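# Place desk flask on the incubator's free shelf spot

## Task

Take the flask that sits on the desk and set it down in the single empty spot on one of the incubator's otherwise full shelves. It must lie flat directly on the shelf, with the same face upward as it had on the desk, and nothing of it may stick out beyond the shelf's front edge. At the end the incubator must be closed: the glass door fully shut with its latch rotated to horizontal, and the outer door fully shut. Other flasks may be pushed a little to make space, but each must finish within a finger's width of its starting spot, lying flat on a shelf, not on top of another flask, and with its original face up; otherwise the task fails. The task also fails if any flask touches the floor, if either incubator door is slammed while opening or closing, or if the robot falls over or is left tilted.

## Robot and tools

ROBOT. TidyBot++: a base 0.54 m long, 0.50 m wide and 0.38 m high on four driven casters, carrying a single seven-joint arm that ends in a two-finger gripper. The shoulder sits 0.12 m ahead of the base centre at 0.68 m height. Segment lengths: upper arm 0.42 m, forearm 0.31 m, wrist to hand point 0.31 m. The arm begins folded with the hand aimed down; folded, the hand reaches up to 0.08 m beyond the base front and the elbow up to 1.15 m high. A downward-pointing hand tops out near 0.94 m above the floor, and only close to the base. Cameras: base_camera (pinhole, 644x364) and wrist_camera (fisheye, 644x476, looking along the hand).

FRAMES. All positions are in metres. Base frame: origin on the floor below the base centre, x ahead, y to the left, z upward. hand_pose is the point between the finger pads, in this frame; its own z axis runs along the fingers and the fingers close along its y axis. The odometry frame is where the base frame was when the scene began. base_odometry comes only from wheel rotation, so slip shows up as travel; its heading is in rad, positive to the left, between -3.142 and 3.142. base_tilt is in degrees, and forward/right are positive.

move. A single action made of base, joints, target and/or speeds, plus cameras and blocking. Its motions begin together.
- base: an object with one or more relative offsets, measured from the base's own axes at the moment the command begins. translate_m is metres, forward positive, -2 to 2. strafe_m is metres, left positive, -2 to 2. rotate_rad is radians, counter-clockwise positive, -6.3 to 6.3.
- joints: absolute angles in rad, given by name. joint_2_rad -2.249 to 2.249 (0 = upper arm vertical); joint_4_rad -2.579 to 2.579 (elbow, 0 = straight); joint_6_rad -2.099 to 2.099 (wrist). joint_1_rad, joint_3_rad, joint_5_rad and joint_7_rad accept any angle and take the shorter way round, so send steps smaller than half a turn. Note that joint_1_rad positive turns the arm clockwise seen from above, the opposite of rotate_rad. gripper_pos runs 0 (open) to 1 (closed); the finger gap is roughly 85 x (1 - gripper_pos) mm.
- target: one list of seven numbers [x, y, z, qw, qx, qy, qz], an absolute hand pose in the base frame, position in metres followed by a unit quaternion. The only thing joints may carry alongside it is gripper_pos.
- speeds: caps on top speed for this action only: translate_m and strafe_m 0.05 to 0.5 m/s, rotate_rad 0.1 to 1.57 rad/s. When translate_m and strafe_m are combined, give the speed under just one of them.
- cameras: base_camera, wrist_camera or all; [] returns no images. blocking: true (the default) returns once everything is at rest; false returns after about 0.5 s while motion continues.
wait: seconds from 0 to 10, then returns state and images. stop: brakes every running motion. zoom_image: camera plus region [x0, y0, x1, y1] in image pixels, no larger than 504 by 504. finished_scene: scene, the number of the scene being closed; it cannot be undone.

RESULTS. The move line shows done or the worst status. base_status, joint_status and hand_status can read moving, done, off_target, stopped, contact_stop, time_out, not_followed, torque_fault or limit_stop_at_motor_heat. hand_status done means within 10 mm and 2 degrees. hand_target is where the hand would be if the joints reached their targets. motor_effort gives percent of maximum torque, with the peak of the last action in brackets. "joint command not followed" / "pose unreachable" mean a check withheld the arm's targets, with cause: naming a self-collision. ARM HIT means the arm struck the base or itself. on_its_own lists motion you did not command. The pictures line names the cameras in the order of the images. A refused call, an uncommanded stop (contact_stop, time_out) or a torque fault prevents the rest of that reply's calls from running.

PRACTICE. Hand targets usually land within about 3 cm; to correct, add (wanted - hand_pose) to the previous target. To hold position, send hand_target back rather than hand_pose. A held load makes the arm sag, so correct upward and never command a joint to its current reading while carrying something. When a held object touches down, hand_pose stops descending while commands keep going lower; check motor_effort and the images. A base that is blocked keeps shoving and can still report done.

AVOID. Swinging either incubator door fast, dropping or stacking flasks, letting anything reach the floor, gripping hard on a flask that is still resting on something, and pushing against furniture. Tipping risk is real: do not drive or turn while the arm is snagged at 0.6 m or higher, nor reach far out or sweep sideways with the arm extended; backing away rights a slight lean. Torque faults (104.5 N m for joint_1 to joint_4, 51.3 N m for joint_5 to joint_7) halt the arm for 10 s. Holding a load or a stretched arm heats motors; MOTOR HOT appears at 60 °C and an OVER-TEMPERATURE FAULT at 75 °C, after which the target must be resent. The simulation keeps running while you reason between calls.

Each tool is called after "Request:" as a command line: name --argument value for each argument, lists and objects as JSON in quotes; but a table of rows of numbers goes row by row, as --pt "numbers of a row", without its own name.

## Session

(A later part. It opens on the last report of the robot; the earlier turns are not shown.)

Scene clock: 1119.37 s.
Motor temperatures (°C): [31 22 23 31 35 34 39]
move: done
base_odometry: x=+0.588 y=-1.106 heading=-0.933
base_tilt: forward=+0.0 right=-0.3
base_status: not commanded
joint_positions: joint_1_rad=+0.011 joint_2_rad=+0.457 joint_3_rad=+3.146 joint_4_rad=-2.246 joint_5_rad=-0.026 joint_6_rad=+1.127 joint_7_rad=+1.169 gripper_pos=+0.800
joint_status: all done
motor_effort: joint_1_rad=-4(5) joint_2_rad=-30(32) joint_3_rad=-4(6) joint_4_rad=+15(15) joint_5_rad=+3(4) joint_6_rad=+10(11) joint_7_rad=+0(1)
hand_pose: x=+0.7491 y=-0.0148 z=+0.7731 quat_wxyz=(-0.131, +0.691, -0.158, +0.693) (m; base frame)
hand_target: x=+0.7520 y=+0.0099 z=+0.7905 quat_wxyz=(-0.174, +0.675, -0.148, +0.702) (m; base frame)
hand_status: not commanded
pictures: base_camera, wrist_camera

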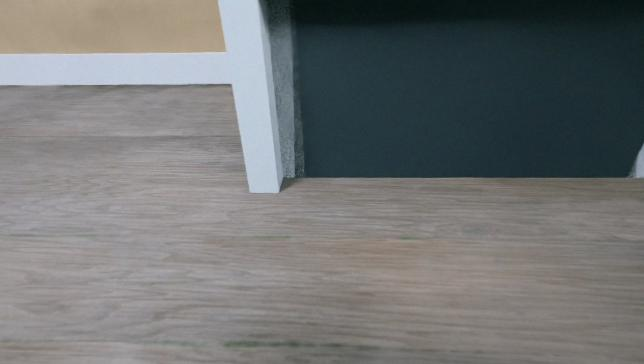

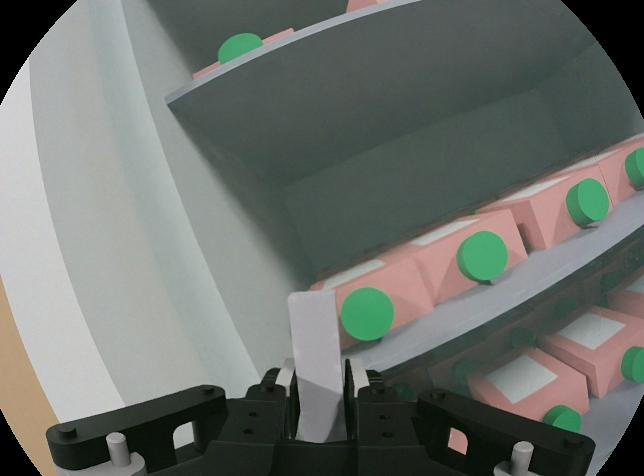

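Request:
move --joints '{"joint_7_rad": 0.55}'

Request:
move --joints '{"joint_7_rad": 0.0}'

Request:
zoom_image --camera "wrist_camera" --region '[180, 236, 460, 476]'

Scene clock: 1126.10 s.
Motor temperatures (°C): [31 22 23 31 35 34 39]
move: done
base_odometry: x=+0.588 y=-1.106 heading=-0.933
base_tilt: forward=+0.1 right=-0.3
base_status: not commanded
joint_positions: joint_1_rad=+0.018 joint_2_rad=+0.464 joint_3_rad=+3.152 joint_4_rad=-2.248 joint_5_rad=-0.026 joint_6_rad=+1.127 joint_7_rad=+0.629 gripper_pos=+0.800
joint_status: all done
motor_effort: joint_1_rad=-5(7) joint_2_rad=-32(32) joint_3_rad=-6(7) joint_4_rad=+17(18) joint_5_rad=+4(5) joint_6_rad=+12(12) joint_7_rad=+0(1)
hand_pose: x=+0.7490 y=-0.0230 z=+0.7676 quat_wxyz=(-0.304, +0.625, -0.341, +0.632) (m; base frame)
hand_target: x=+0.7520 y=+0.0099 z=+0.7905 quat_wxyz=(-0.358, +0.610, -0.325, +0.628) (m; base frame)
hand_status: not commanded
pictures: base_camera, wrist_camera

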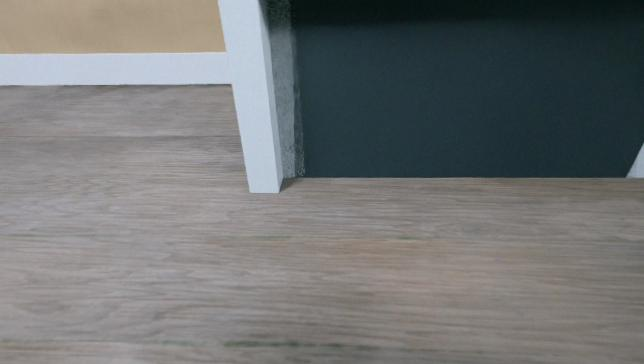

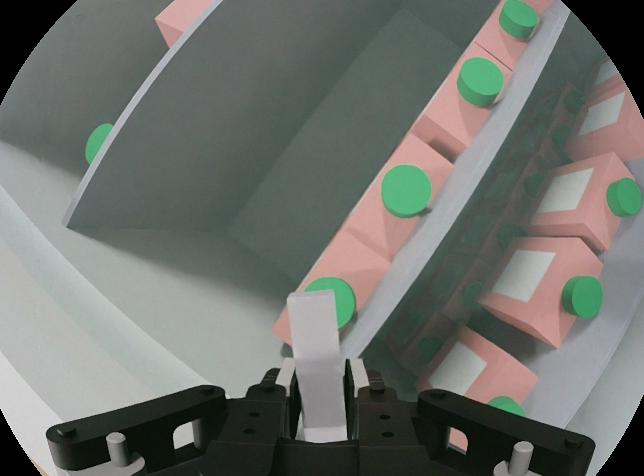

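Scene clock: 1127.37 s.
Motor temperatures (°C): [31 22 23 31 35 34 39]
move: done
base_odometry: x=+0.588 y=-1.106 heading=-0.933
base_tilt: forward=+0.1 right=-0.3
base_status: not commanded
joint_positions: joint_1_rad=+0.022 joint_2_rad=+0.477 joint_3_rad=+3.156 joint_4_rad=-2.252 joint_5_rad=-0.026 joint_6_rad=+1.127 joint_7_rad=+0.080 gripper_pos=+0.800
joint_status: all done
motor_effort: joint_1_rad=-6(7) joint_2_rad=-34(34) joint_3_rad=-6(8) joint_4_rad=+18(18) joint_5_rad=+4(5) joint_6_rad=+13(14) joint_7_rad=+0(1)
hand_pose: x=+0.7489 y=-0.0273 z=+0.7581 quat_wxyz=(-0.458, +0.512, -0.503, +0.524) (m; base frame)
hand_target: x=+0.7520 y=+0.0099 z=+0.7905 quat_wxyz=(-0.515, +0.499, -0.479, +0.507) (m; base frame)
hand_status: not commanded
pictures: base_camera, wrist_camera

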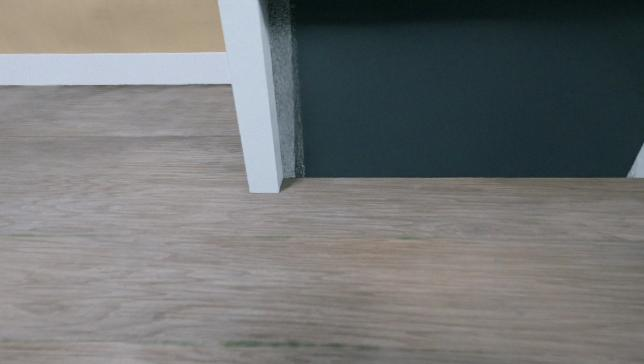

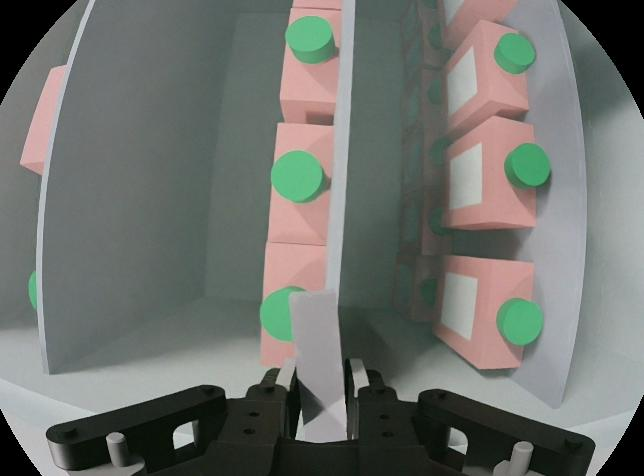

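Scaled by 1.800.

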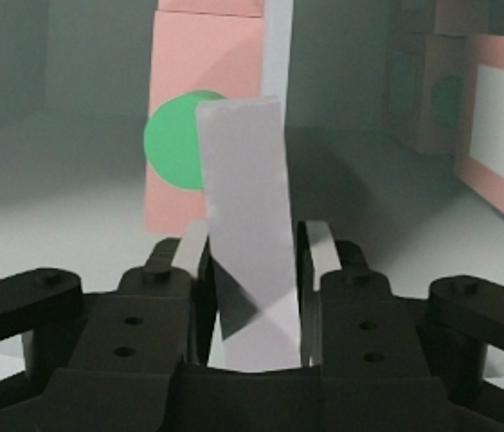

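Request:
move --joints '{"joint_7_rad": -0.17}'

Request:
zoom_image --camera "wrist_camera" --region '[180, 236, 460, 476]'

Scene clock: 1132.47 s.
Motor temperatures (°C): [31 22 23 31 35 34 39]
move: done
base_odometry: x=+0.588 y=-1.106 heading=-0.933
base_tilt: forward=+0.1 right=-0.3
base_status: not commanded
joint_positions: joint_1_rad=+0.022 joint_2_rad=+0.481 joint_3_rad=+3.156 joint_4_rad=-2.253 joint_5_rad=-0.026 joint_6_rad=+1.127 joint_7_rad=-0.109 gripper_pos=+0.800
joint_status: all done
motor_effort: joint_1_rad=-5(7) joint_2_rad=-33(35) joint_3_rad=-5(7) joint_4_rad=+17(18) joint_5_rad=+3(5) joint_6_rad=+12(14) joint_7_rad=-1(1)
hand_pose: x=+0.7489 y=-0.0275 z=+0.7549 quat_wxyz=(-0.504, +0.464, -0.551, +0.477) (m; base frame)
hand_target: x=+0.7520 y=+0.0099 z=+0.7905 quat_wxyz=(-0.556, +0.456, -0.519, +0.462) (m; base frame)
hand_status: not commanded
pictures: base_camera, wrist_camera

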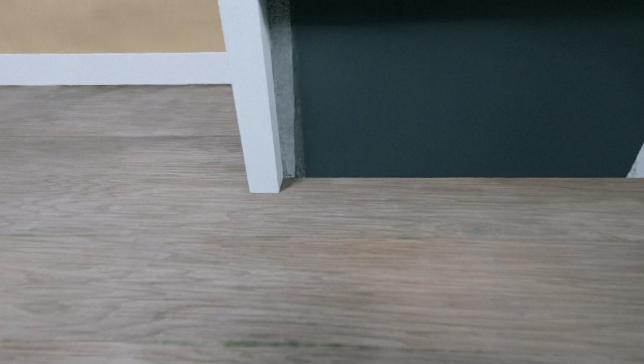

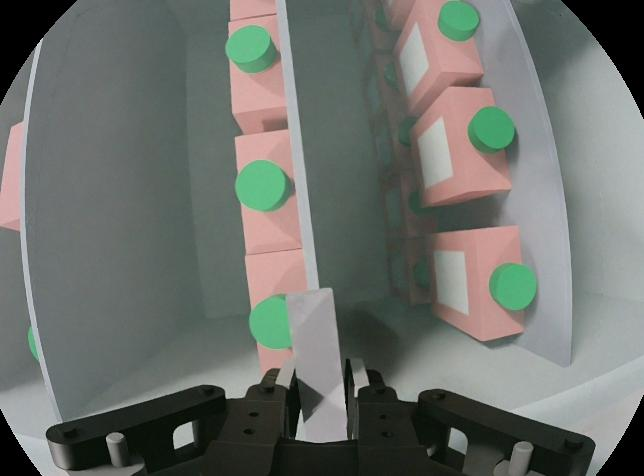

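Scaled by 1.800.

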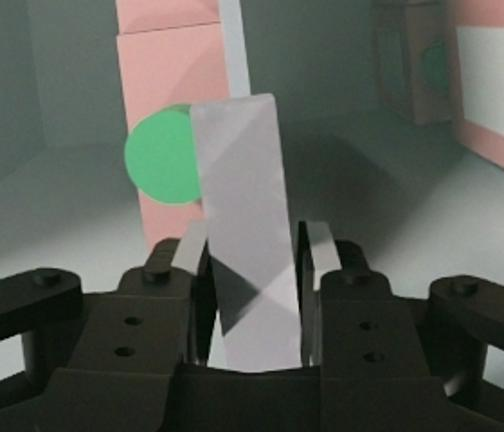

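Request:
move --joints '{"joint_7_rad": -0.2}' --cameras '[]'

Request:
move --joints '{"gripper_pos": 0.5}'

Request:
move --base '{"translate_m": -0.3}' --speeds '{"translate_m": 0.12}'

Request:
move --joints '{"joint_7_rad": 1.57}'

Request:
zoom_image --camera "wrist_camera" --region '[230, 230, 370, 370]'

Scene clock: 1140.07 s.
Motor temperatures (°C): [31 22 23 31 35 34 39]
move: done
base_odometry: x=+0.588 y=-1.106 heading=-0.933
base_tilt: forward=+0.1 right=-0.3
base_status: not commanded
joint_positions: joint_1_rad=+0.022 joint_2_rad=+0.481 joint_3_rad=+3.156 joint_4_rad=-2.253 joint_5_rad=-0.026 joint_6_rad=+1.127 joint_7_rad=-0.130 gripper_pos=+0.799
joint_status: all done
motor_effort: joint_1_rad=-5(5) joint_2_rad=-33(34) joint_3_rad=-5(5) joint_4_rad=+18(18) joint_5_rad=+2(3) joint_6_rad=+12(13) joint_7_rad=-2(2)
hand_pose: x=+0.7489 y=-0.0275 z=+0.7549 quat_wxyz=(-0.509, +0.458, -0.556, +0.472) (m; base frame)
hand_target: x=+0.7520 y=+0.0099 z=+0.7905 quat_wxyz=(-0.563, +0.448, -0.526, +0.453) (m; base frame)
hand_status: not commanded
pictures: none
No camera images: "cameras" was empty.

Scene clock: 1140.87 s.
Motor temperatures (°C): [31 22 23 31 35 34 39]
move: done
base_odometry: x=+0.588 y=-1.106 heading=-0.933
base_tilt: forward=+0.1 right=-0.3
base_status: not commanded
joint_positions: joint_1_rad=+0.010 joint_2_rad=+0.474 joint_3_rad=+3.151 joint_4_rad=-2.247 joint_5_rad=-0.026 joint_6_rad=+1.131 joint_7_rad=-0.137 gripper_pos=+0.500
joint_status: all done
motor_effort: joint_1_rad=-1(3) joint_2_rad=-29(33) joint_3_rad=-1(4) joint_4_rad=+14(18) joint_5_rad=+0(1) joint_6_rad=+9(12) joint_7_rad=+1(1)
hand_pose: x=+0.7503 y=-0.0173 z=+0.7627 quat_wxyz=(-0.519, +0.456, -0.550, +0.469) (m; base frame)
hand_target: x=+0.7520 y=+0.0099 z=+0.7905 quat_wxyz=(-0.563, +0.448, -0.526, +0.453) (m; base frame)
hand_status: not commanded
pictures: base_camera, wrist_camera

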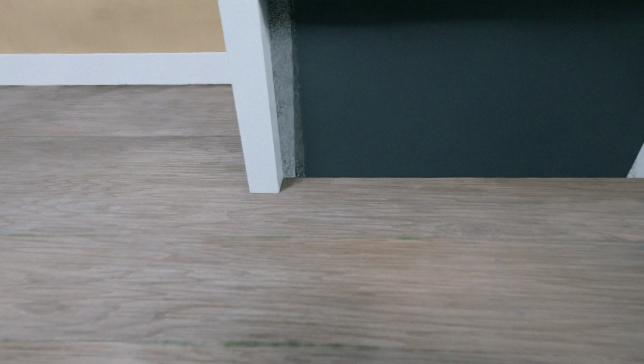

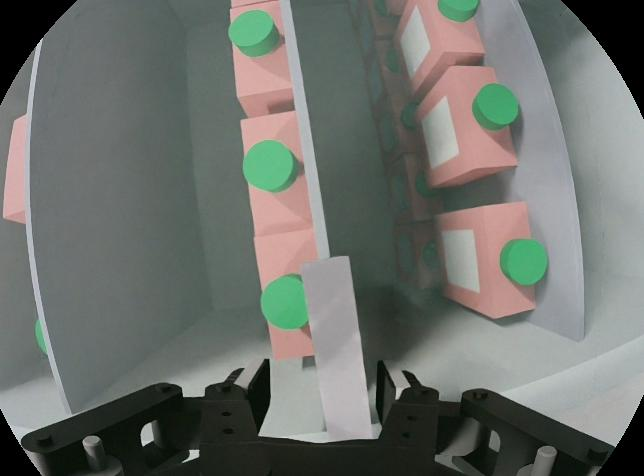

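Scene clock: 1143.93 s.
Motor temperatures (°C): [31 22 23 31 35 34 39]
move: done
base_odometry: x=+0.409 y=-0.865 heading=-0.933
base_tilt: forward=+0.0 right=-0.3
base_status: done
joint_positions: joint_1_rad=+0.010 joint_2_rad=+0.470 joint_3_rad=+3.151 joint_4_rad=-2.240 joint_5_rad=-0.026 joint_6_rad=+1.131 joint_7_rad=-0.137 gripper_pos=+0.500
joint_status: not commanded
motor_effort: joint_1_rad=+0(2) joint_2_rad=-30(32) joint_3_rad=-2(2) joint_4_rad=+13(14) joint_5_rad=+0(1) joint_6_rad=+9(9) joint_7_rad=+1(1)
hand_pose: x=+0.7522 y=-0.0173 z=+0.7686 quat_wxyz=(-0.522, +0.453, -0.546, +0.472) (m; base frame)
hand_target: x=+0.7520 y=+0.0099 z=+0.7905 quat_wxyz=(-0.563, +0.448, -0.526, +0.453) (m; base frame)
hand_status: not commanded
pictures: base_camera, wrist_camera

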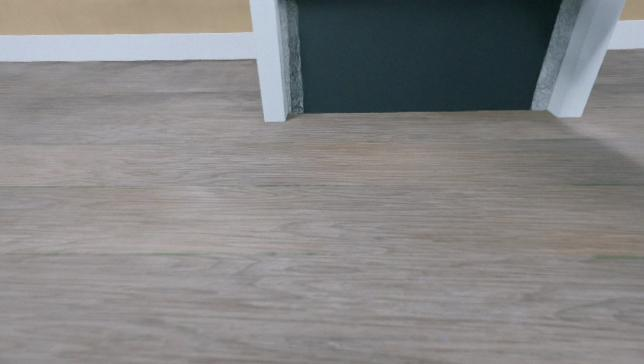

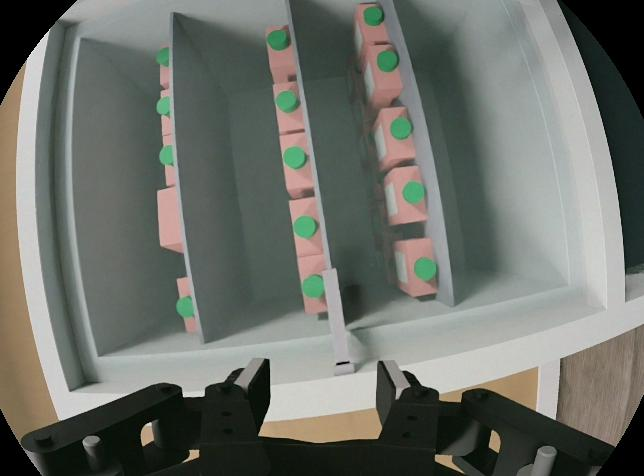

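Scene clock: 1146.20 s.
Motor temperatures (°C): [31 22 23 31 35 34 39]
move: done
base_odometry: x=+0.409 y=-0.865 heading=-0.933
base_tilt: forward=+0.0 right=-0.3
base_status: not commanded
joint_positions: joint_1_rad=+0.010 joint_2_rad=+0.470 joint_3_rad=+3.151 joint_4_rad=-2.240 joint_5_rad=-0.026 joint_6_rad=+1.131 joint_7_rad=+1.494 gripper_pos=+0.500
joint_status: all done
motor_effort: joint_1_rad=+0(2) joint_2_rad=-29(30) joint_3_rad=+0(2) joint_4_rad=+12(13) joint_5_rad=+1(1) joint_6_rad=+9(9) joint_7_rad=+1(2)
hand_pose: x=+0.7522 y=-0.0173 z=+0.7686 quat_wxyz=(-0.015, +0.709, -0.045, +0.704) (m; base frame)
hand_target: x=+0.7520 y=+0.0099 z=+0.7905 quat_wxyz=(-0.006, +0.691, +0.014, +0.723) (m; base frame)
hand_status: not commanded
pictures: base_camera, wrist_camera

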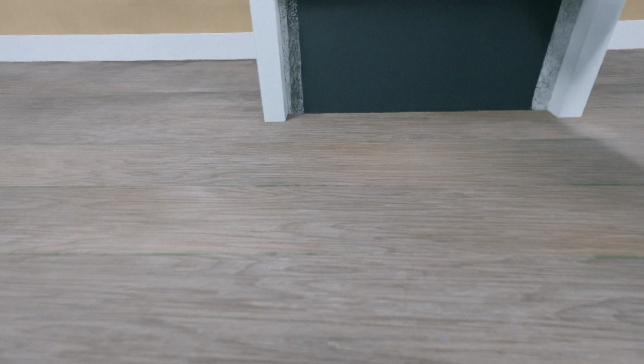

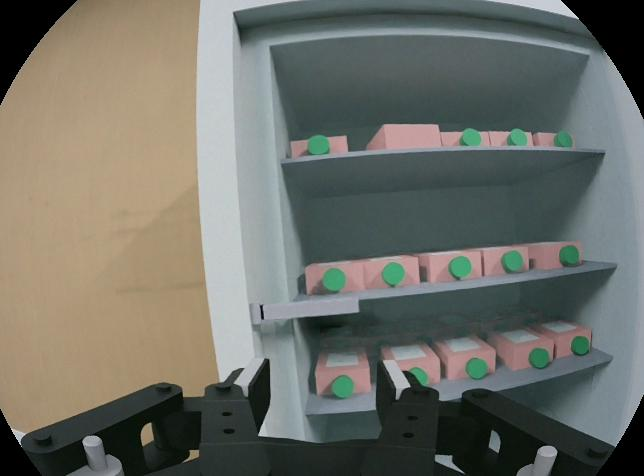

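Scaled by 3.600.

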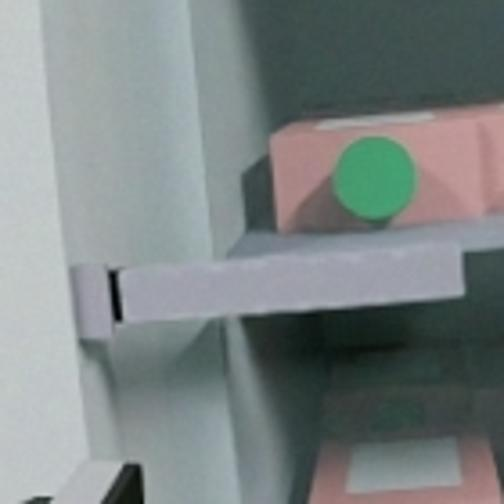

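Request:
move --base '{"translate_m": -0.45}' --speeds '{"translate_m": 0.4}' --joints '{"joint_1_rad": 0.0, "joint_2_rad": -0.342, "joint_4_rad": -2.45, "joint_6_rad": 0.4, "gripper_pos": 1.0}' --cameras '["wrist_camera"]'

Request:
move --base '{"strafe_m": -1.7}' --cameras '["wrist_camera"]'

Request:
move --base '{"rotate_rad": 0.9}' --cameras '["wrist_camera"]'

Scene clock: 1192.00 s.
Motor temperatures (°C): [31 22 23 31 35 34 39]
move: done
base_odometry: x=+0.141 y=-0.503 heading=-0.933
base_tilt: forward=+0.0 right=-0.3
base_status: done
joint_positions: joint_1_rad=+0.010 joint_2_rad=-0.337 joint_3_rad=+3.151 joint_4_rad=-2.441 joint_5_rad=-0.026 joint_6_rad=+0.455 joint_7_rad=+1.494 gripper_pos=+0.999
joint_status: all done
motor_effort: joint_1_rad=+0(1) joint_2_rad=-7(33) joint_3_rad=-1(2) joint_4_rad=+20(21) joint_5_rad=+0(1) joint_6_rad=+9(10) joint_7_rad=+0(1)
hand_pose: x=+0.5609 y=-0.0112 z=+0.8950 quat_wxyz=(-0.025, +0.732, -0.049, +0.679) (m; base frame)
hand_target: x=+0.5563 y=+0.0050 z=+0.8747 quat_wxyz=(+0.004, +0.754, +0.014, +0.657) (m; base frame)
hand_status: not commanded
pictures: wrist_camera

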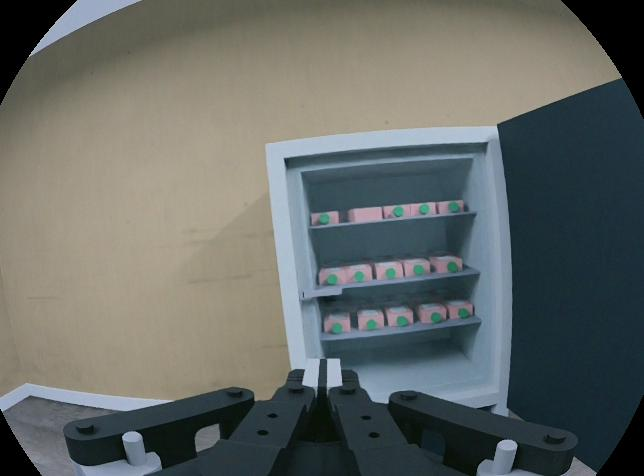

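Scene clock: 1196.10 s.
Motor temperatures (°C): [31 22 23 31 35 34 39]
move: done
base_odometry: x=-1.225 y=-1.516 heading=-0.933
base_tilt: forward=+0.0 right=-0.3
base_status: done
joint_positions: joint_1_rad=+0.009 joint_2_rad=-0.337 joint_3_rad=+3.150 joint_4_rad=-2.441 joint_5_rad=-0.026 joint_6_rad=+0.453 joint_7_rad=+1.494 gripper_pos=+0.999
joint_status: not commanded
motor_effort: joint_1_rad=-1(2) joint_2_rad=-7(8) joint_3_rad=+0(2) joint_4_rad=+20(21) joint_5_rad=+1(1) joint_6_rad=+9(9) joint_7_rad=+1(1)
hand_pose: x=+0.5609 y=-0.0105 z=+0.8942 quat_wxyz=(-0.025, +0.733, -0.048, +0.678) (m; base frame)
hand_target: x=+0.5563 y=+0.0050 z=+0.8747 quat_wxyz=(+0.004, +0.754, +0.014, +0.657) (m; base frame)
hand_status: not commanded
pictures: wrist_camera

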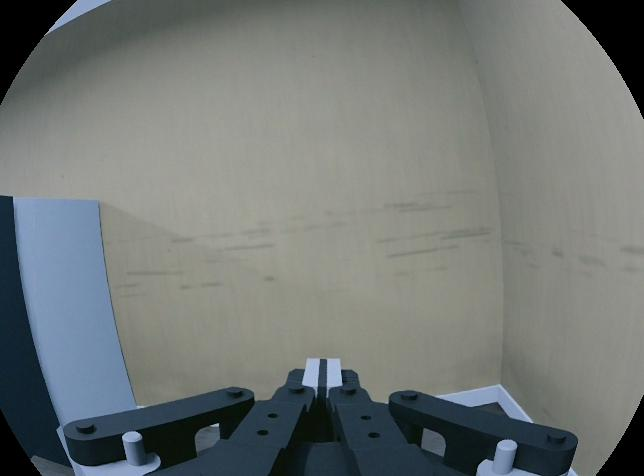

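Scene clock: 1197.90 s.
Motor temperatures (°C): [31 22 23 31 35 34 39]
move: done
base_odometry: x=-1.225 y=-1.516 heading=-0.033
base_tilt: forward=+0.0 right=-0.3
base_status: done
joint_positions: joint_1_rad=+0.006 joint_2_rad=-0.337 joint_3_rad=+3.148 joint_4_rad=-2.441 joint_5_rad=-0.026 joint_6_rad=+0.453 joint_7_rad=+1.494 gripper_pos=+0.999
joint_status: not commanded
motor_effort: joint_1_rad=+0(2) joint_2_rad=-7(9) joint_3_rad=+0(2) joint_4_rad=+20(21) joint_5_rad=+0(1) joint_6_rad=+9(9) joint_7_rad=+1(1)
hand_pose: x=+0.5609 y=-0.0078 z=+0.8941 quat_wxyz=(-0.027, +0.734, -0.046, +0.678) (m; base frame)
hand_target: x=+0.5563 y=+0.0050 z=+0.8747 quat_wxyz=(+0.004, +0.754, +0.014, +0.657) (m; base frame)
hand_status: not commanded
pictures: wrist_camera

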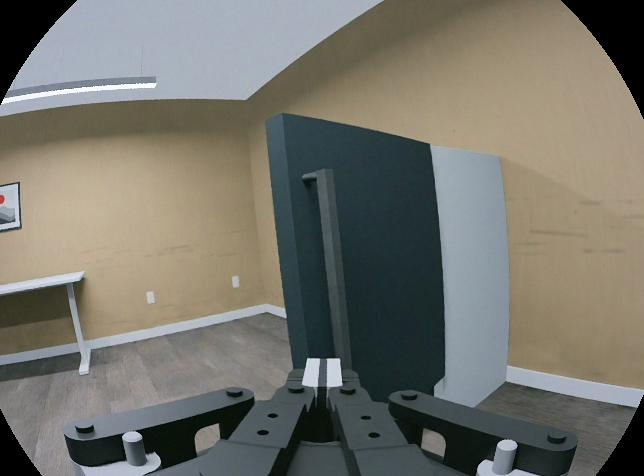

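Request:
move --base '{"translate_m": 0.847, "strafe_m": -0.754, "rotate_rad": 0.671}' --speeds '{"translate_m": 0.35}' --joints '{"joint_1_rad": 0.0, "joint_7_rad": 1.57, "joint_2_rad": -0.065, "joint_4_rad": -1.96, "joint_6_rad": 0.375}'

Scene clock: 1249.20 s.
Motor temperatures (°C): [31 22 23 31 35 34 39]
move: done
base_odometry: x=-0.403 y=-2.297 heading=+0.639
base_tilt: forward=+0.1 right=-0.3
base_status: done
joint_positions: joint_1_rad=+0.003 joint_2_rad=-0.074 joint_3_rad=+3.146 joint_4_rad=-1.978 joint_5_rad=-0.026 joint_6_rad=+0.428 joint_7_rad=+1.494 gripper_pos=+0.999
joint_status: all done
motor_effort: joint_1_rad=+0(3) joint_2_rad=-18(19) joint_3_rad=+0(4) joint_4_rad=+21(22) joint_5_rad=+1(1) joint_6_rad=+9(10) joint_7_rad=+0(2)
hand_pose: x=+0.6948 y=-0.0063 z=+1.0283 quat_wxyz=(-0.031, +0.671, -0.040, +0.739) (m; base frame)
hand_target: x=+0.7005 y=+0.0048 z=+1.0173 quat_wxyz=(+0.006, +0.689, +0.013, +0.725) (m; base frame)
hand_status: not commanded
pictures: base_camera, wrist_camera

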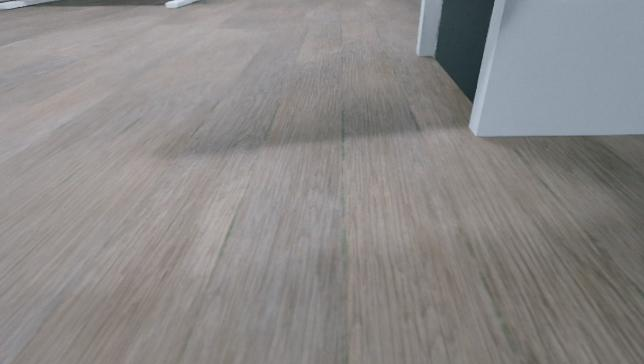

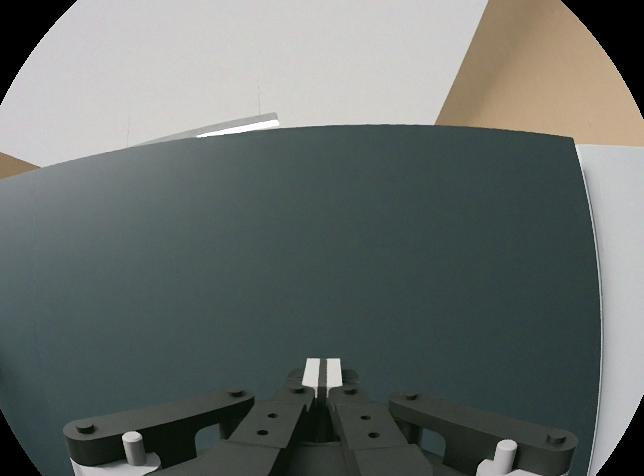

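Request:
move --base '{"translate_m": 0.21}' --speeds '{"translate_m": 0.1}' --joints '{"joint_6_rad": 0.32}'

Scene clock: 1259.93 s.
Motor temperatures (°C): [31 22 23 31 35 34 39]
move: done
base_odometry: x=-0.234 y=-2.172 heading=+0.639
base_tilt: forward=+0.0 right=-0.3
base_status: done
joint_positions: joint_1_rad=+0.002 joint_2_rad=-0.065 joint_3_rad=+3.144 joint_4_rad=-1.974 joint_5_rad=-0.026 joint_6_rad=+0.357 joint_7_rad=+1.494 gripper_pos=+0.999
joint_status: all done
motor_effort: joint_1_rad=+0(2) joint_2_rad=-19(21) joint_3_rad=-1(2) joint_4_rad=+21(28) joint_5_rad=+0(1) joint_6_rad=+9(11) joint_7_rad=+1(1)
hand_pose: x=+0.6994 y=-0.0041 z=+1.0038 quat_wxyz=(-0.031, +0.699, -0.040, +0.713) (m; base frame)
hand_target: x=+0.7009 y=+0.0043 z=+1.0002 quat_wxyz=(+0.006, +0.709, +0.013, +0.706) (m; base frame)
hand_status: not commanded
pictures: base_camera, wrist_camera

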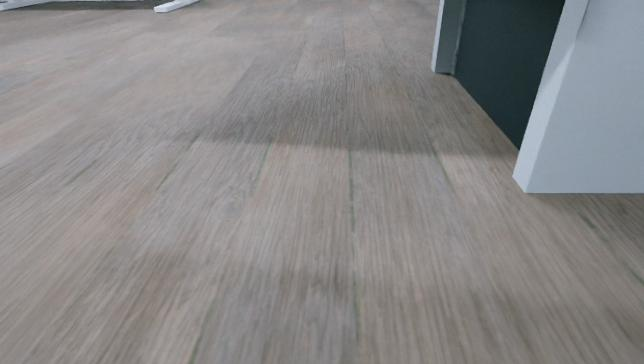

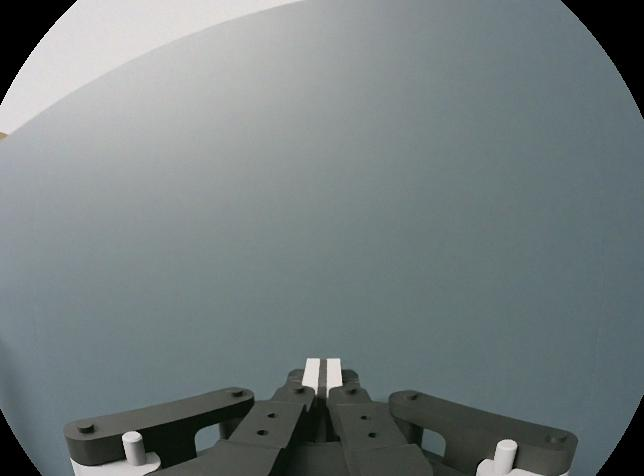

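Request:
move --base '{"translate_m": 0.163, "strafe_m": 0.225, "rotate_rad": -0.35}' --speeds '{"translate_m": 0.1, "rotate_rad": 0.13}'

Scene clock: 1273.63 s.
Motor temperatures (°C): [31 22 23 31 35 34 39]
move: done
base_odometry: x=-0.237 y=-1.894 heading=+0.288
base_tilt: forward=+0.0 right=-0.3
base_status: done
joint_positions: joint_1_rad=+0.000 joint_2_rad=-0.068 joint_3_rad=+3.143 joint_4_rad=-1.974 joint_5_rad=-0.026 joint_6_rad=+0.356 joint_7_rad=+1.494 gripper_pos=+0.999
joint_status: not commanded
motor_effort: joint_1_rad=+0(3) joint_2_rad=-19(20) joint_3_rad=-1(3) joint_4_rad=+22(25) joint_5_rad=+0(1) joint_6_rad=+9(11) joint_7_rad=+1(1)
hand_pose: x=+0.6984 y=-0.0028 z=+1.0050 quat_wxyz=(-0.032, +0.698, -0.039, +0.714) (m; base frame)
hand_target: x=+0.7009 y=+0.0043 z=+1.0002 quat_wxyz=(+0.006, +0.709, +0.013, +0.706) (m; base frame)
hand_status: not commanded
pictures: base_camera, wrist_camera

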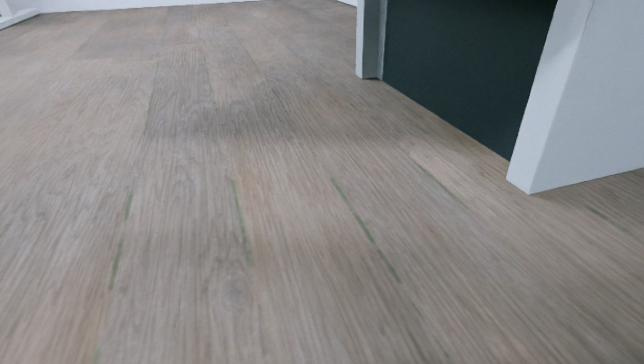

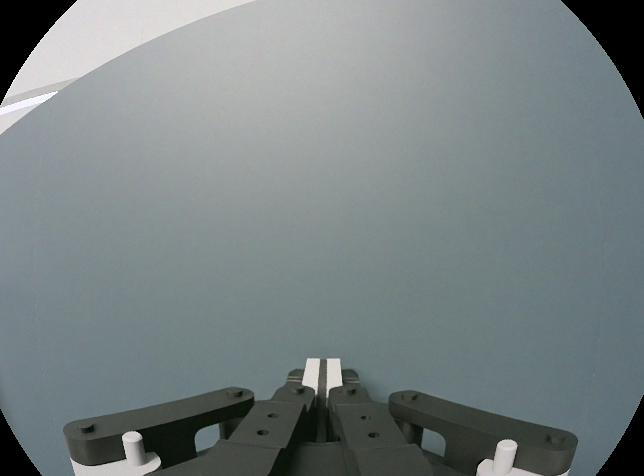

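Request:
move --base '{"translate_m": 0.208, "strafe_m": 0.274, "rotate_rad": -0.436}' --speeds '{"translate_m": 0.1, "rotate_rad": 0.13}'

Scene clock: 1283.23 s.
Motor temperatures (°C): [31 22 23 31 35 34 39]
move: done
base_odometry: x=-0.116 y=-1.572 heading=-0.149
base_tilt: forward=+0.0 right=-0.3
base_status: done
joint_positions: joint_1_rad=-0.001 joint_2_rad=-0.069 joint_3_rad=+3.142 joint_4_rad=-1.973 joint_5_rad=-0.026 joint_6_rad=+0.354 joint_7_rad=+1.494 gripper_pos=+0.999
joint_status: not commanded
motor_effort: joint_1_rad=-1(2) joint_2_rad=-19(19) joint_3_rad=+0(2) joint_4_rad=+21(26) joint_5_rad=+0(1) joint_6_rad=+9(11) joint_7_rad=+0(1)
hand_pose: x=+0.6983 y=-0.0010 z=+1.0051 quat_wxyz=(-0.033, +0.699, -0.038, +0.713) (m; base frame)
hand_target: x=+0.7009 y=+0.0043 z=+1.0002 quat_wxyz=(+0.006, +0.709, +0.013, +0.706) (m; base frame)
hand_status: not commanded
pictures: base_camera, wrist_camera

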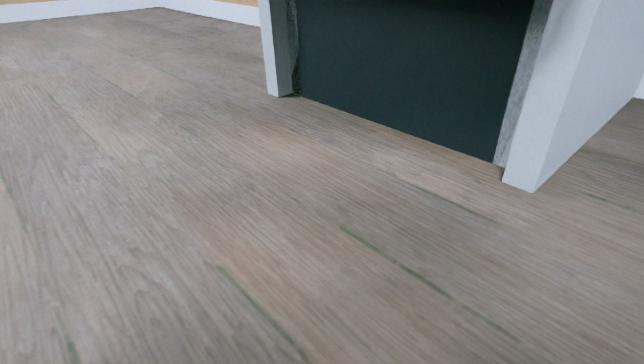

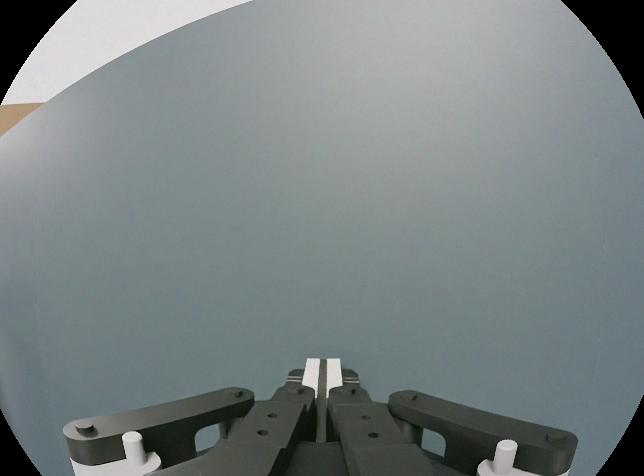

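Request:
move --base '{"translate_m": 0.181, "strafe_m": 0.25, "rotate_rad": -0.393}' --speeds '{"translate_m": 0.1, "rotate_rad": 0.13}'

Scene clock: 1291.80 s.
Motor temperatures (°C): [31 22 23 31 35 34 39]
move: done
base_odometry: x=+0.101 y=-1.352 heading=-0.542
base_tilt: forward=+0.1 right=-0.4
base_status: done
joint_positions: joint_1_rad=-0.002 joint_2_rad=-0.069 joint_3_rad=+3.141 joint_4_rad=-1.973 joint_5_rad=-0.026 joint_6_rad=+0.352 joint_7_rad=+1.494 gripper_pos=+0.999
joint_status: not commanded
motor_effort: joint_1_rad=+0(2) joint_2_rad=-19(20) joint_3_rad=+0(3) joint_4_rad=+21(26) joint_5_rad=+0(1) joint_6_rad=+9(11) joint_7_rad=+0(1)
hand_pose: x=+0.6982 y=+0.0000 z=+1.0050 quat_wxyz=(-0.034, +0.699, -0.038, +0.713) (m; base frame)
hand_target: x=+0.7009 y=+0.0043 z=+1.0002 quat_wxyz=(+0.006, +0.709, +0.013, +0.706) (m; base frame)
hand_status: not commanded
pictures: base_camera, wrist_camera

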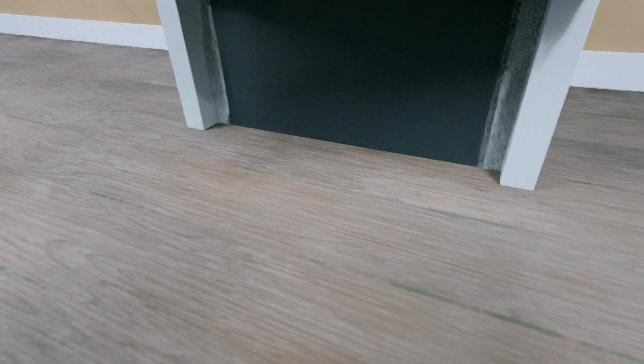

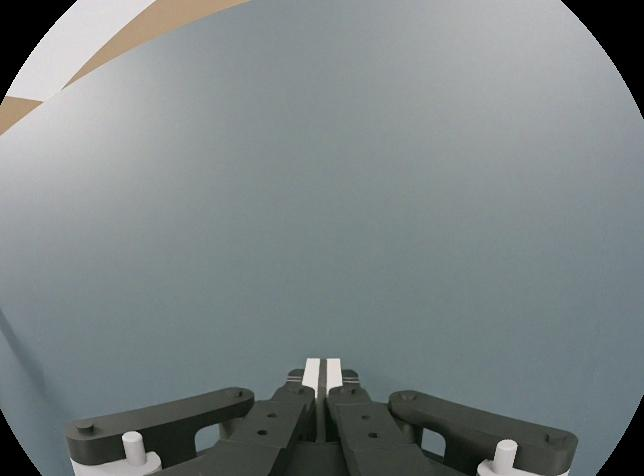

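Request:
move --base '{"translate_m": 0.1, "strafe_m": 0.171, "rotate_rad": -0.253}' --speeds '{"translate_m": 0.07, "rotate_rad": 0.1}'

Scene clock: 1301.03 s.
Motor temperatures (°C): [31 22 23 31 35 34 39]
move: done
base_odometry: x=+0.275 y=-1.257 heading=-0.796
base_tilt: forward=+0.1 right=-0.3
base_status: done
joint_positions: joint_1_rad=-0.002 joint_2_rad=-0.069 joint_3_rad=+3.141 joint_4_rad=-1.972 joint_5_rad=-0.026 joint_6_rad=+0.352 joint_7_rad=+1.494 gripper_pos=+0.999
joint_status: not commanded
motor_effort: joint_1_rad=+0(2) joint_2_rad=-18(20) joint_3_rad=-1(3) joint_4_rad=+21(24) joint_5_rad=+0(1) joint_6_rad=+9(10) joint_7_rad=+0(1)
hand_pose: x=+0.6983 y=-0.0001 z=+1.0052 quat_wxyz=(-0.034, +0.699, -0.038, +0.713) (m; base frame)
hand_target: x=+0.7009 y=+0.0043 z=+1.0002 quat_wxyz=(+0.006, +0.709, +0.013, +0.706) (m; base frame)
hand_status: not commanded
pictures: base_camera, wrist_camera

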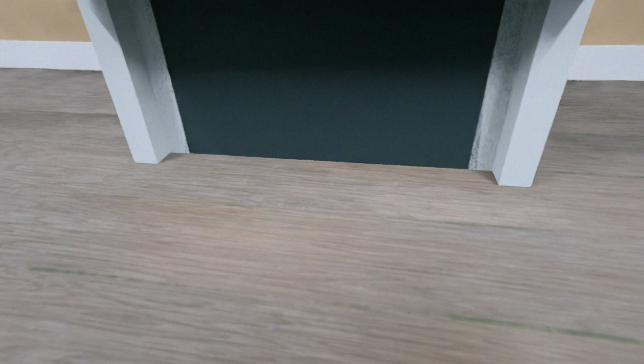

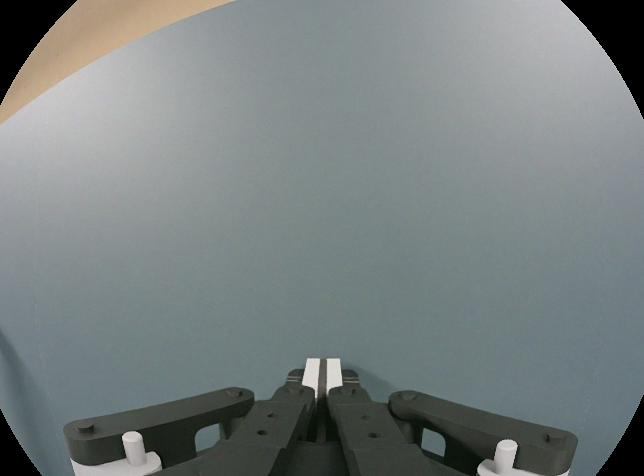

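Continue: last rotation then push forward slowly until stop.

Request:
move --base '{"translate_m": 0.03, "strafe_m": 0.1, "rotate_rad": -0.137}' --speeds '{"translate_m": 0.05, "rotate_rad": 0.1}'

Request:
move --base '{"translate_m": 0.04}' --speeds '{"translate_m": 0.05}'

Scene clock: 1307.87 s.
Motor temperatures (°C): [31 22 23 31 35 34 39]
move: done
base_odometry: x=+0.367 y=-1.209 heading=-0.934
base_tilt: forward=+0.1 right=-0.3
base_status: done
joint_positions: joint_1_rad=+0.016 joint_2_rad=-0.096 joint_3_rad=+3.154 joint_4_rad=-1.997 joint_5_rad=-0.026 joint_6_rad=+0.349 joint_7_rad=+1.494 gripper_pos=+0.999
joint_status: not commanded
motor_effort: joint_1_rad=-2(6) joint_2_rad=-9(20) joint_3_rad=-2(7) joint_4_rad=+27(31) joint_5_rad=+1(2) joint_6_rad=+11(13) joint_7_rad=+1(1)
hand_pose: x=+0.6871 y=-0.0178 z=+1.0049 quat_wxyz=(-0.023, +0.699, -0.049, +0.714) (m; base frame)
hand_target: x=+0.7009 y=+0.0043 z=+1.0002 quat_wxyz=(+0.006, +0.709, +0.013, +0.706) (m; base frame)
hand_status: not commanded
pictures: base_camera, wrist_camera

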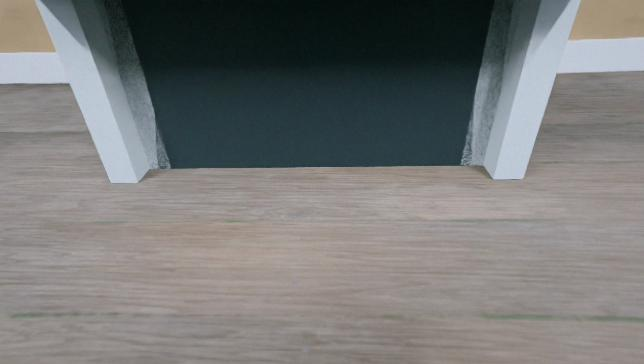

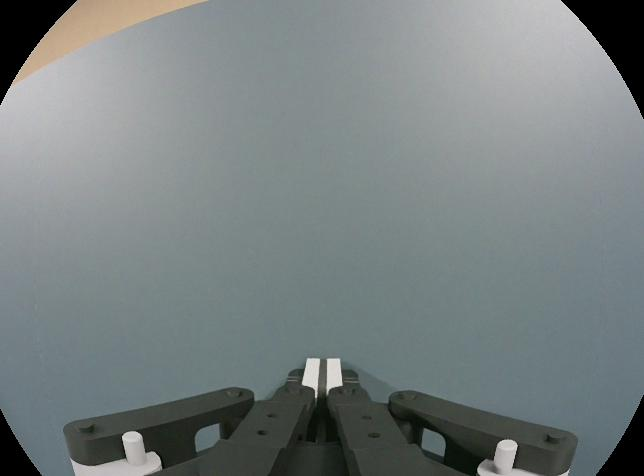

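Scene clock: 1309.17 s.
Motor temperatures (°C): [31 22 23 31 35 34 39]
move: done
base_odometry: x=+0.390 y=-1.240 heading=-0.934
base_tilt: forward=+0.0 right=-0.3
base_status: done
joint_positions: joint_1_rad=+0.016 joint_2_rad=-0.185 joint_3_rad=+3.154 joint_4_rad=-2.060 joint_5_rad=-0.026 joint_6_rad=+0.316 joint_7_rad=+1.494 gripper_pos=+0.999
joint_status: not commanded
motor_effort: joint_1_rad=-4(6) joint_2_rad=+7(11) joint_3_rad=-5(6) joint_4_rad=+38(42) joint_5_rad=+1(2) joint_6_rad=+16(17) joint_7_rad=+1(1)
hand_pose: x=+0.6527 y=-0.0168 z=+1.0048 quat_wxyz=(-0.024, +0.701, -0.049, +0.711) (m; base frame)
hand_target: x=+0.7009 y=+0.0043 z=+1.0002 quat_wxyz=(+0.006, +0.709, +0.013, +0.706) (m; base frame)
hand_status: not commanded
pictures: base_camera, wrist_camera

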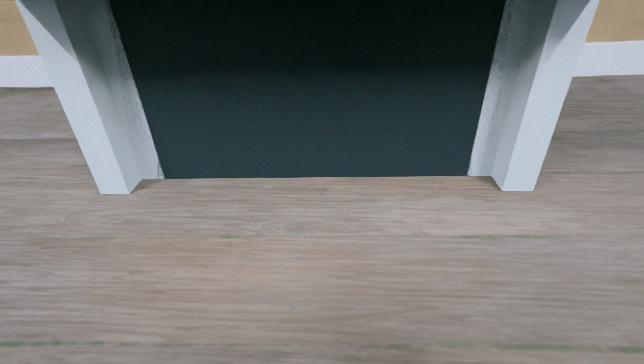

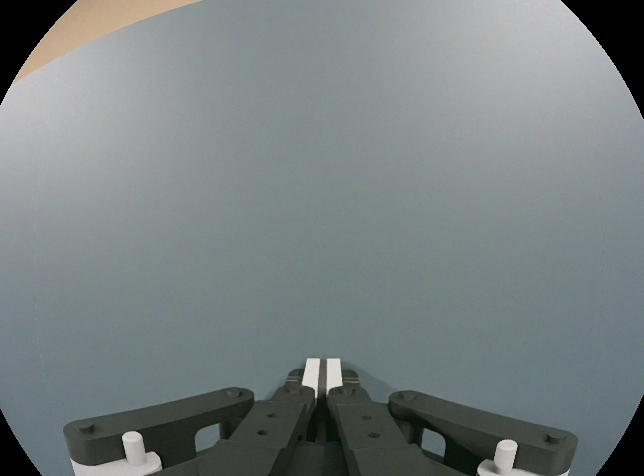

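Request:
move --base '{"translate_m": -0.5}' --speeds '{"translate_m": 0.2}'

Request:
move --joints '{"joint_1_rad": 0.0, "joint_2_rad": -0.342, "joint_4_rad": -2.45, "joint_6_rad": 0.4}' --base '{"translate_m": -0.2, "strafe_m": 0.5, "rotate_rad": -0.3}'

Scene clock: 1319.37 s.
Motor temperatures (°C): [31 22 23 31 35 34 39]
move: done
base_odometry: x=+0.093 y=-0.838 heading=-0.934
base_tilt: forward=+0.0 right=-0.3
base_status: done
joint_positions: joint_1_rad=+0.010 joint_2_rad=-0.060 joint_3_rad=+3.153 joint_4_rad=-1.963 joint_5_rad=-0.026 joint_6_rad=+0.317 joint_7_rad=+1.494 gripper_pos=+0.999
joint_status: not commanded
motor_effort: joint_1_rad=+0(4) joint_2_rad=-18(23) joint_3_rad=-1(4) joint_4_rad=+21(36) joint_5_rad=+0(2) joint_6_rad=+9(14) joint_7_rad=+1(1)
hand_pose: x=+0.7022 y=-0.0136 z=+0.9947 quat_wxyz=(-0.026, +0.711, -0.047, +0.701) (m; base frame)
hand_target: x=+0.7009 y=+0.0043 z=+1.0002 quat_wxyz=(+0.006, +0.709, +0.013, +0.706) (m; base frame)
hand_status: not commanded
pictures: base_camera, wrist_camera

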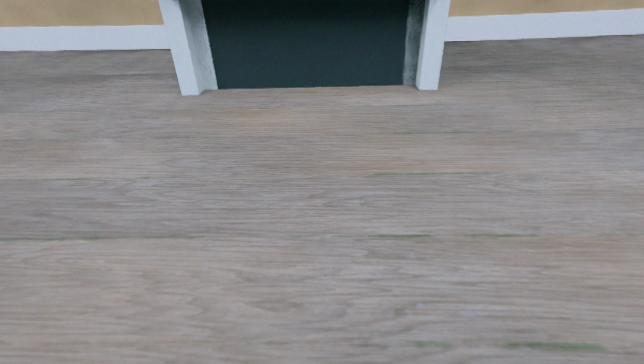

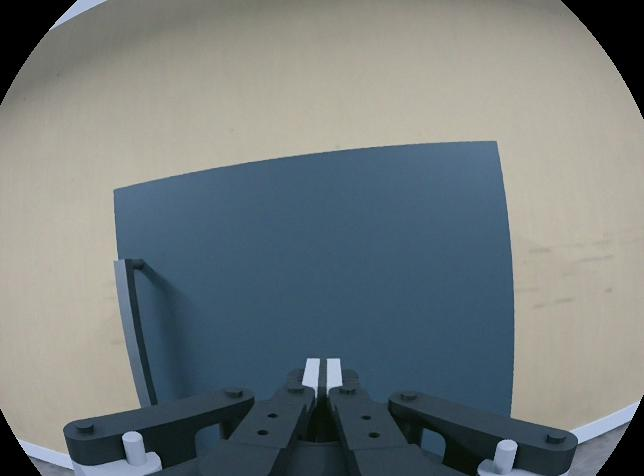

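Scene clock: 1321.70 s.
Motor temperatures (°C): [31 22 23 31 35 34 39]
move: done
base_odometry: x=+0.376 y=-0.380 heading=-1.234
base_tilt: forward=+0.0 right=-0.3
base_status: done
joint_positions: joint_1_rad=+0.010 joint_2_rad=-0.333 joint_3_rad=+3.150 joint_4_rad=-2.442 joint_5_rad=-0.026 joint_6_rad=+0.350 joint_7_rad=+1.494 gripper_pos=+0.999
joint_status: all done
motor_effort: joint_1_rad=+0(4) joint_2_rad=-7(21) joint_3_rad=+0(5) joint_4_rad=+20(22) joint_5_rad=+0(1) joint_6_rad=+9(10) joint_7_rad=+1(1)
hand_pose: x=+0.5571 y=-0.0095 z=+0.8598 quat_wxyz=(-0.024, +0.769, -0.049, +0.637) (m; base frame)
hand_target: x=+0.5563 y=+0.0050 z=+0.8747 quat_wxyz=(+0.004, +0.754, +0.014, +0.657) (m; base frame)
hand_status: not commanded
pictures: base_camera, wrist_camera

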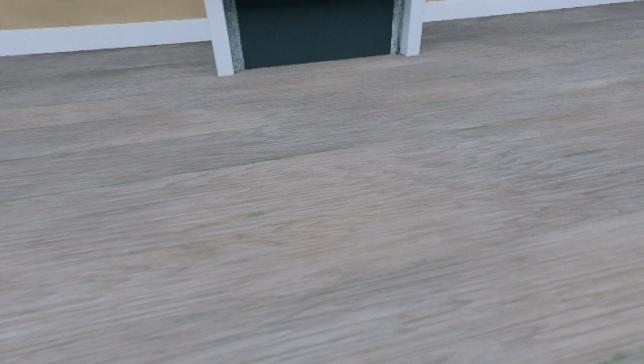

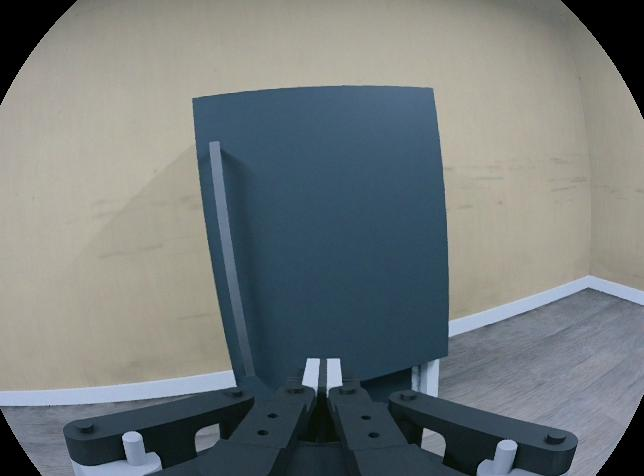

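Request:
move --base '{"translate_m": 0.5, "strafe_m": 0.75, "rotate_rad": -0.6}'

Request:
zoom_image --camera "wrist_camera" --region '[120, 30, 480, 390]'

Scene clock: 1330.20 s.
Motor temperatures (°C): [31 22 23 31 35 34 39]
move: done
base_odometry: x=+1.249 y=-0.604 heading=-1.835
base_tilt: forward=+0.0 right=-0.3
base_status: done
joint_positions: joint_1_rad=+0.009 joint_2_rad=-0.333 joint_3_rad=+3.149 joint_4_rad=-2.443 joint_5_rad=-0.026 joint_6_rad=+0.351 joint_7_rad=+1.494 gripper_pos=+0.999
joint_status: not commanded
motor_effort: joint_1_rad=+0(2) joint_2_rad=-7(8) joint_3_rad=-1(2) joint_4_rad=+20(21) joint_5_rad=+0(1) joint_6_rad=+9(9) joint_7_rad=+0(1)
hand_pose: x=+0.5571 y=-0.0090 z=+0.8603 quat_wxyz=(-0.025, +0.769, -0.049, +0.637) (m; base frame)
hand_target: x=+0.5563 y=+0.0050 z=+0.8747 quat_wxyz=(+0.004, +0.754, +0.014, +0.657) (m; base frame)
hand_status: not commanded
pictures: base_camera, wrist_camera

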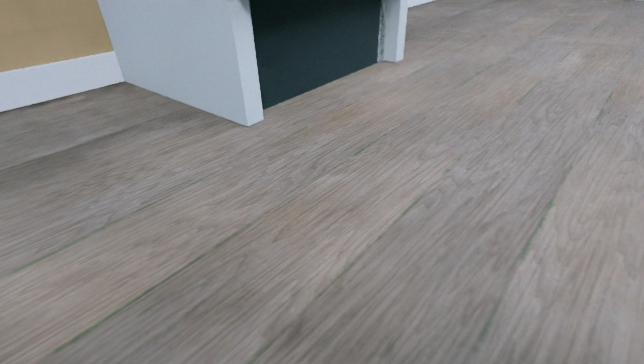

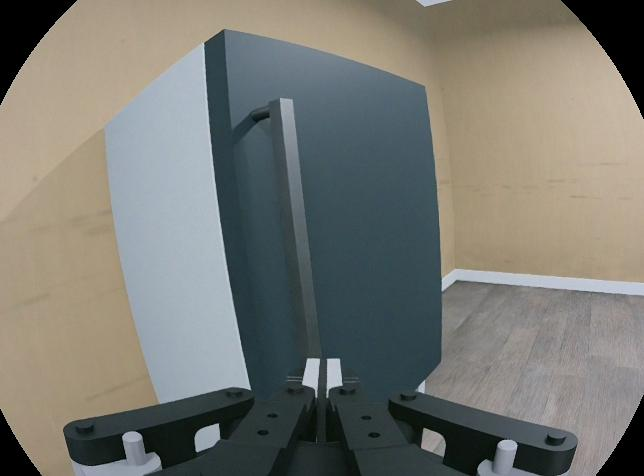

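Scaled by 1.400.

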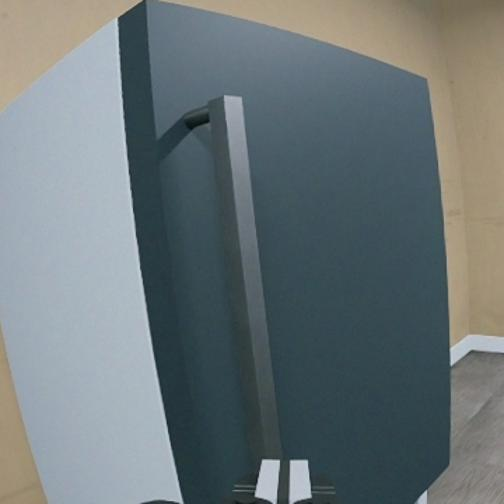

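Request:
finished_scene --scene 1

The scene is finished: the task was done.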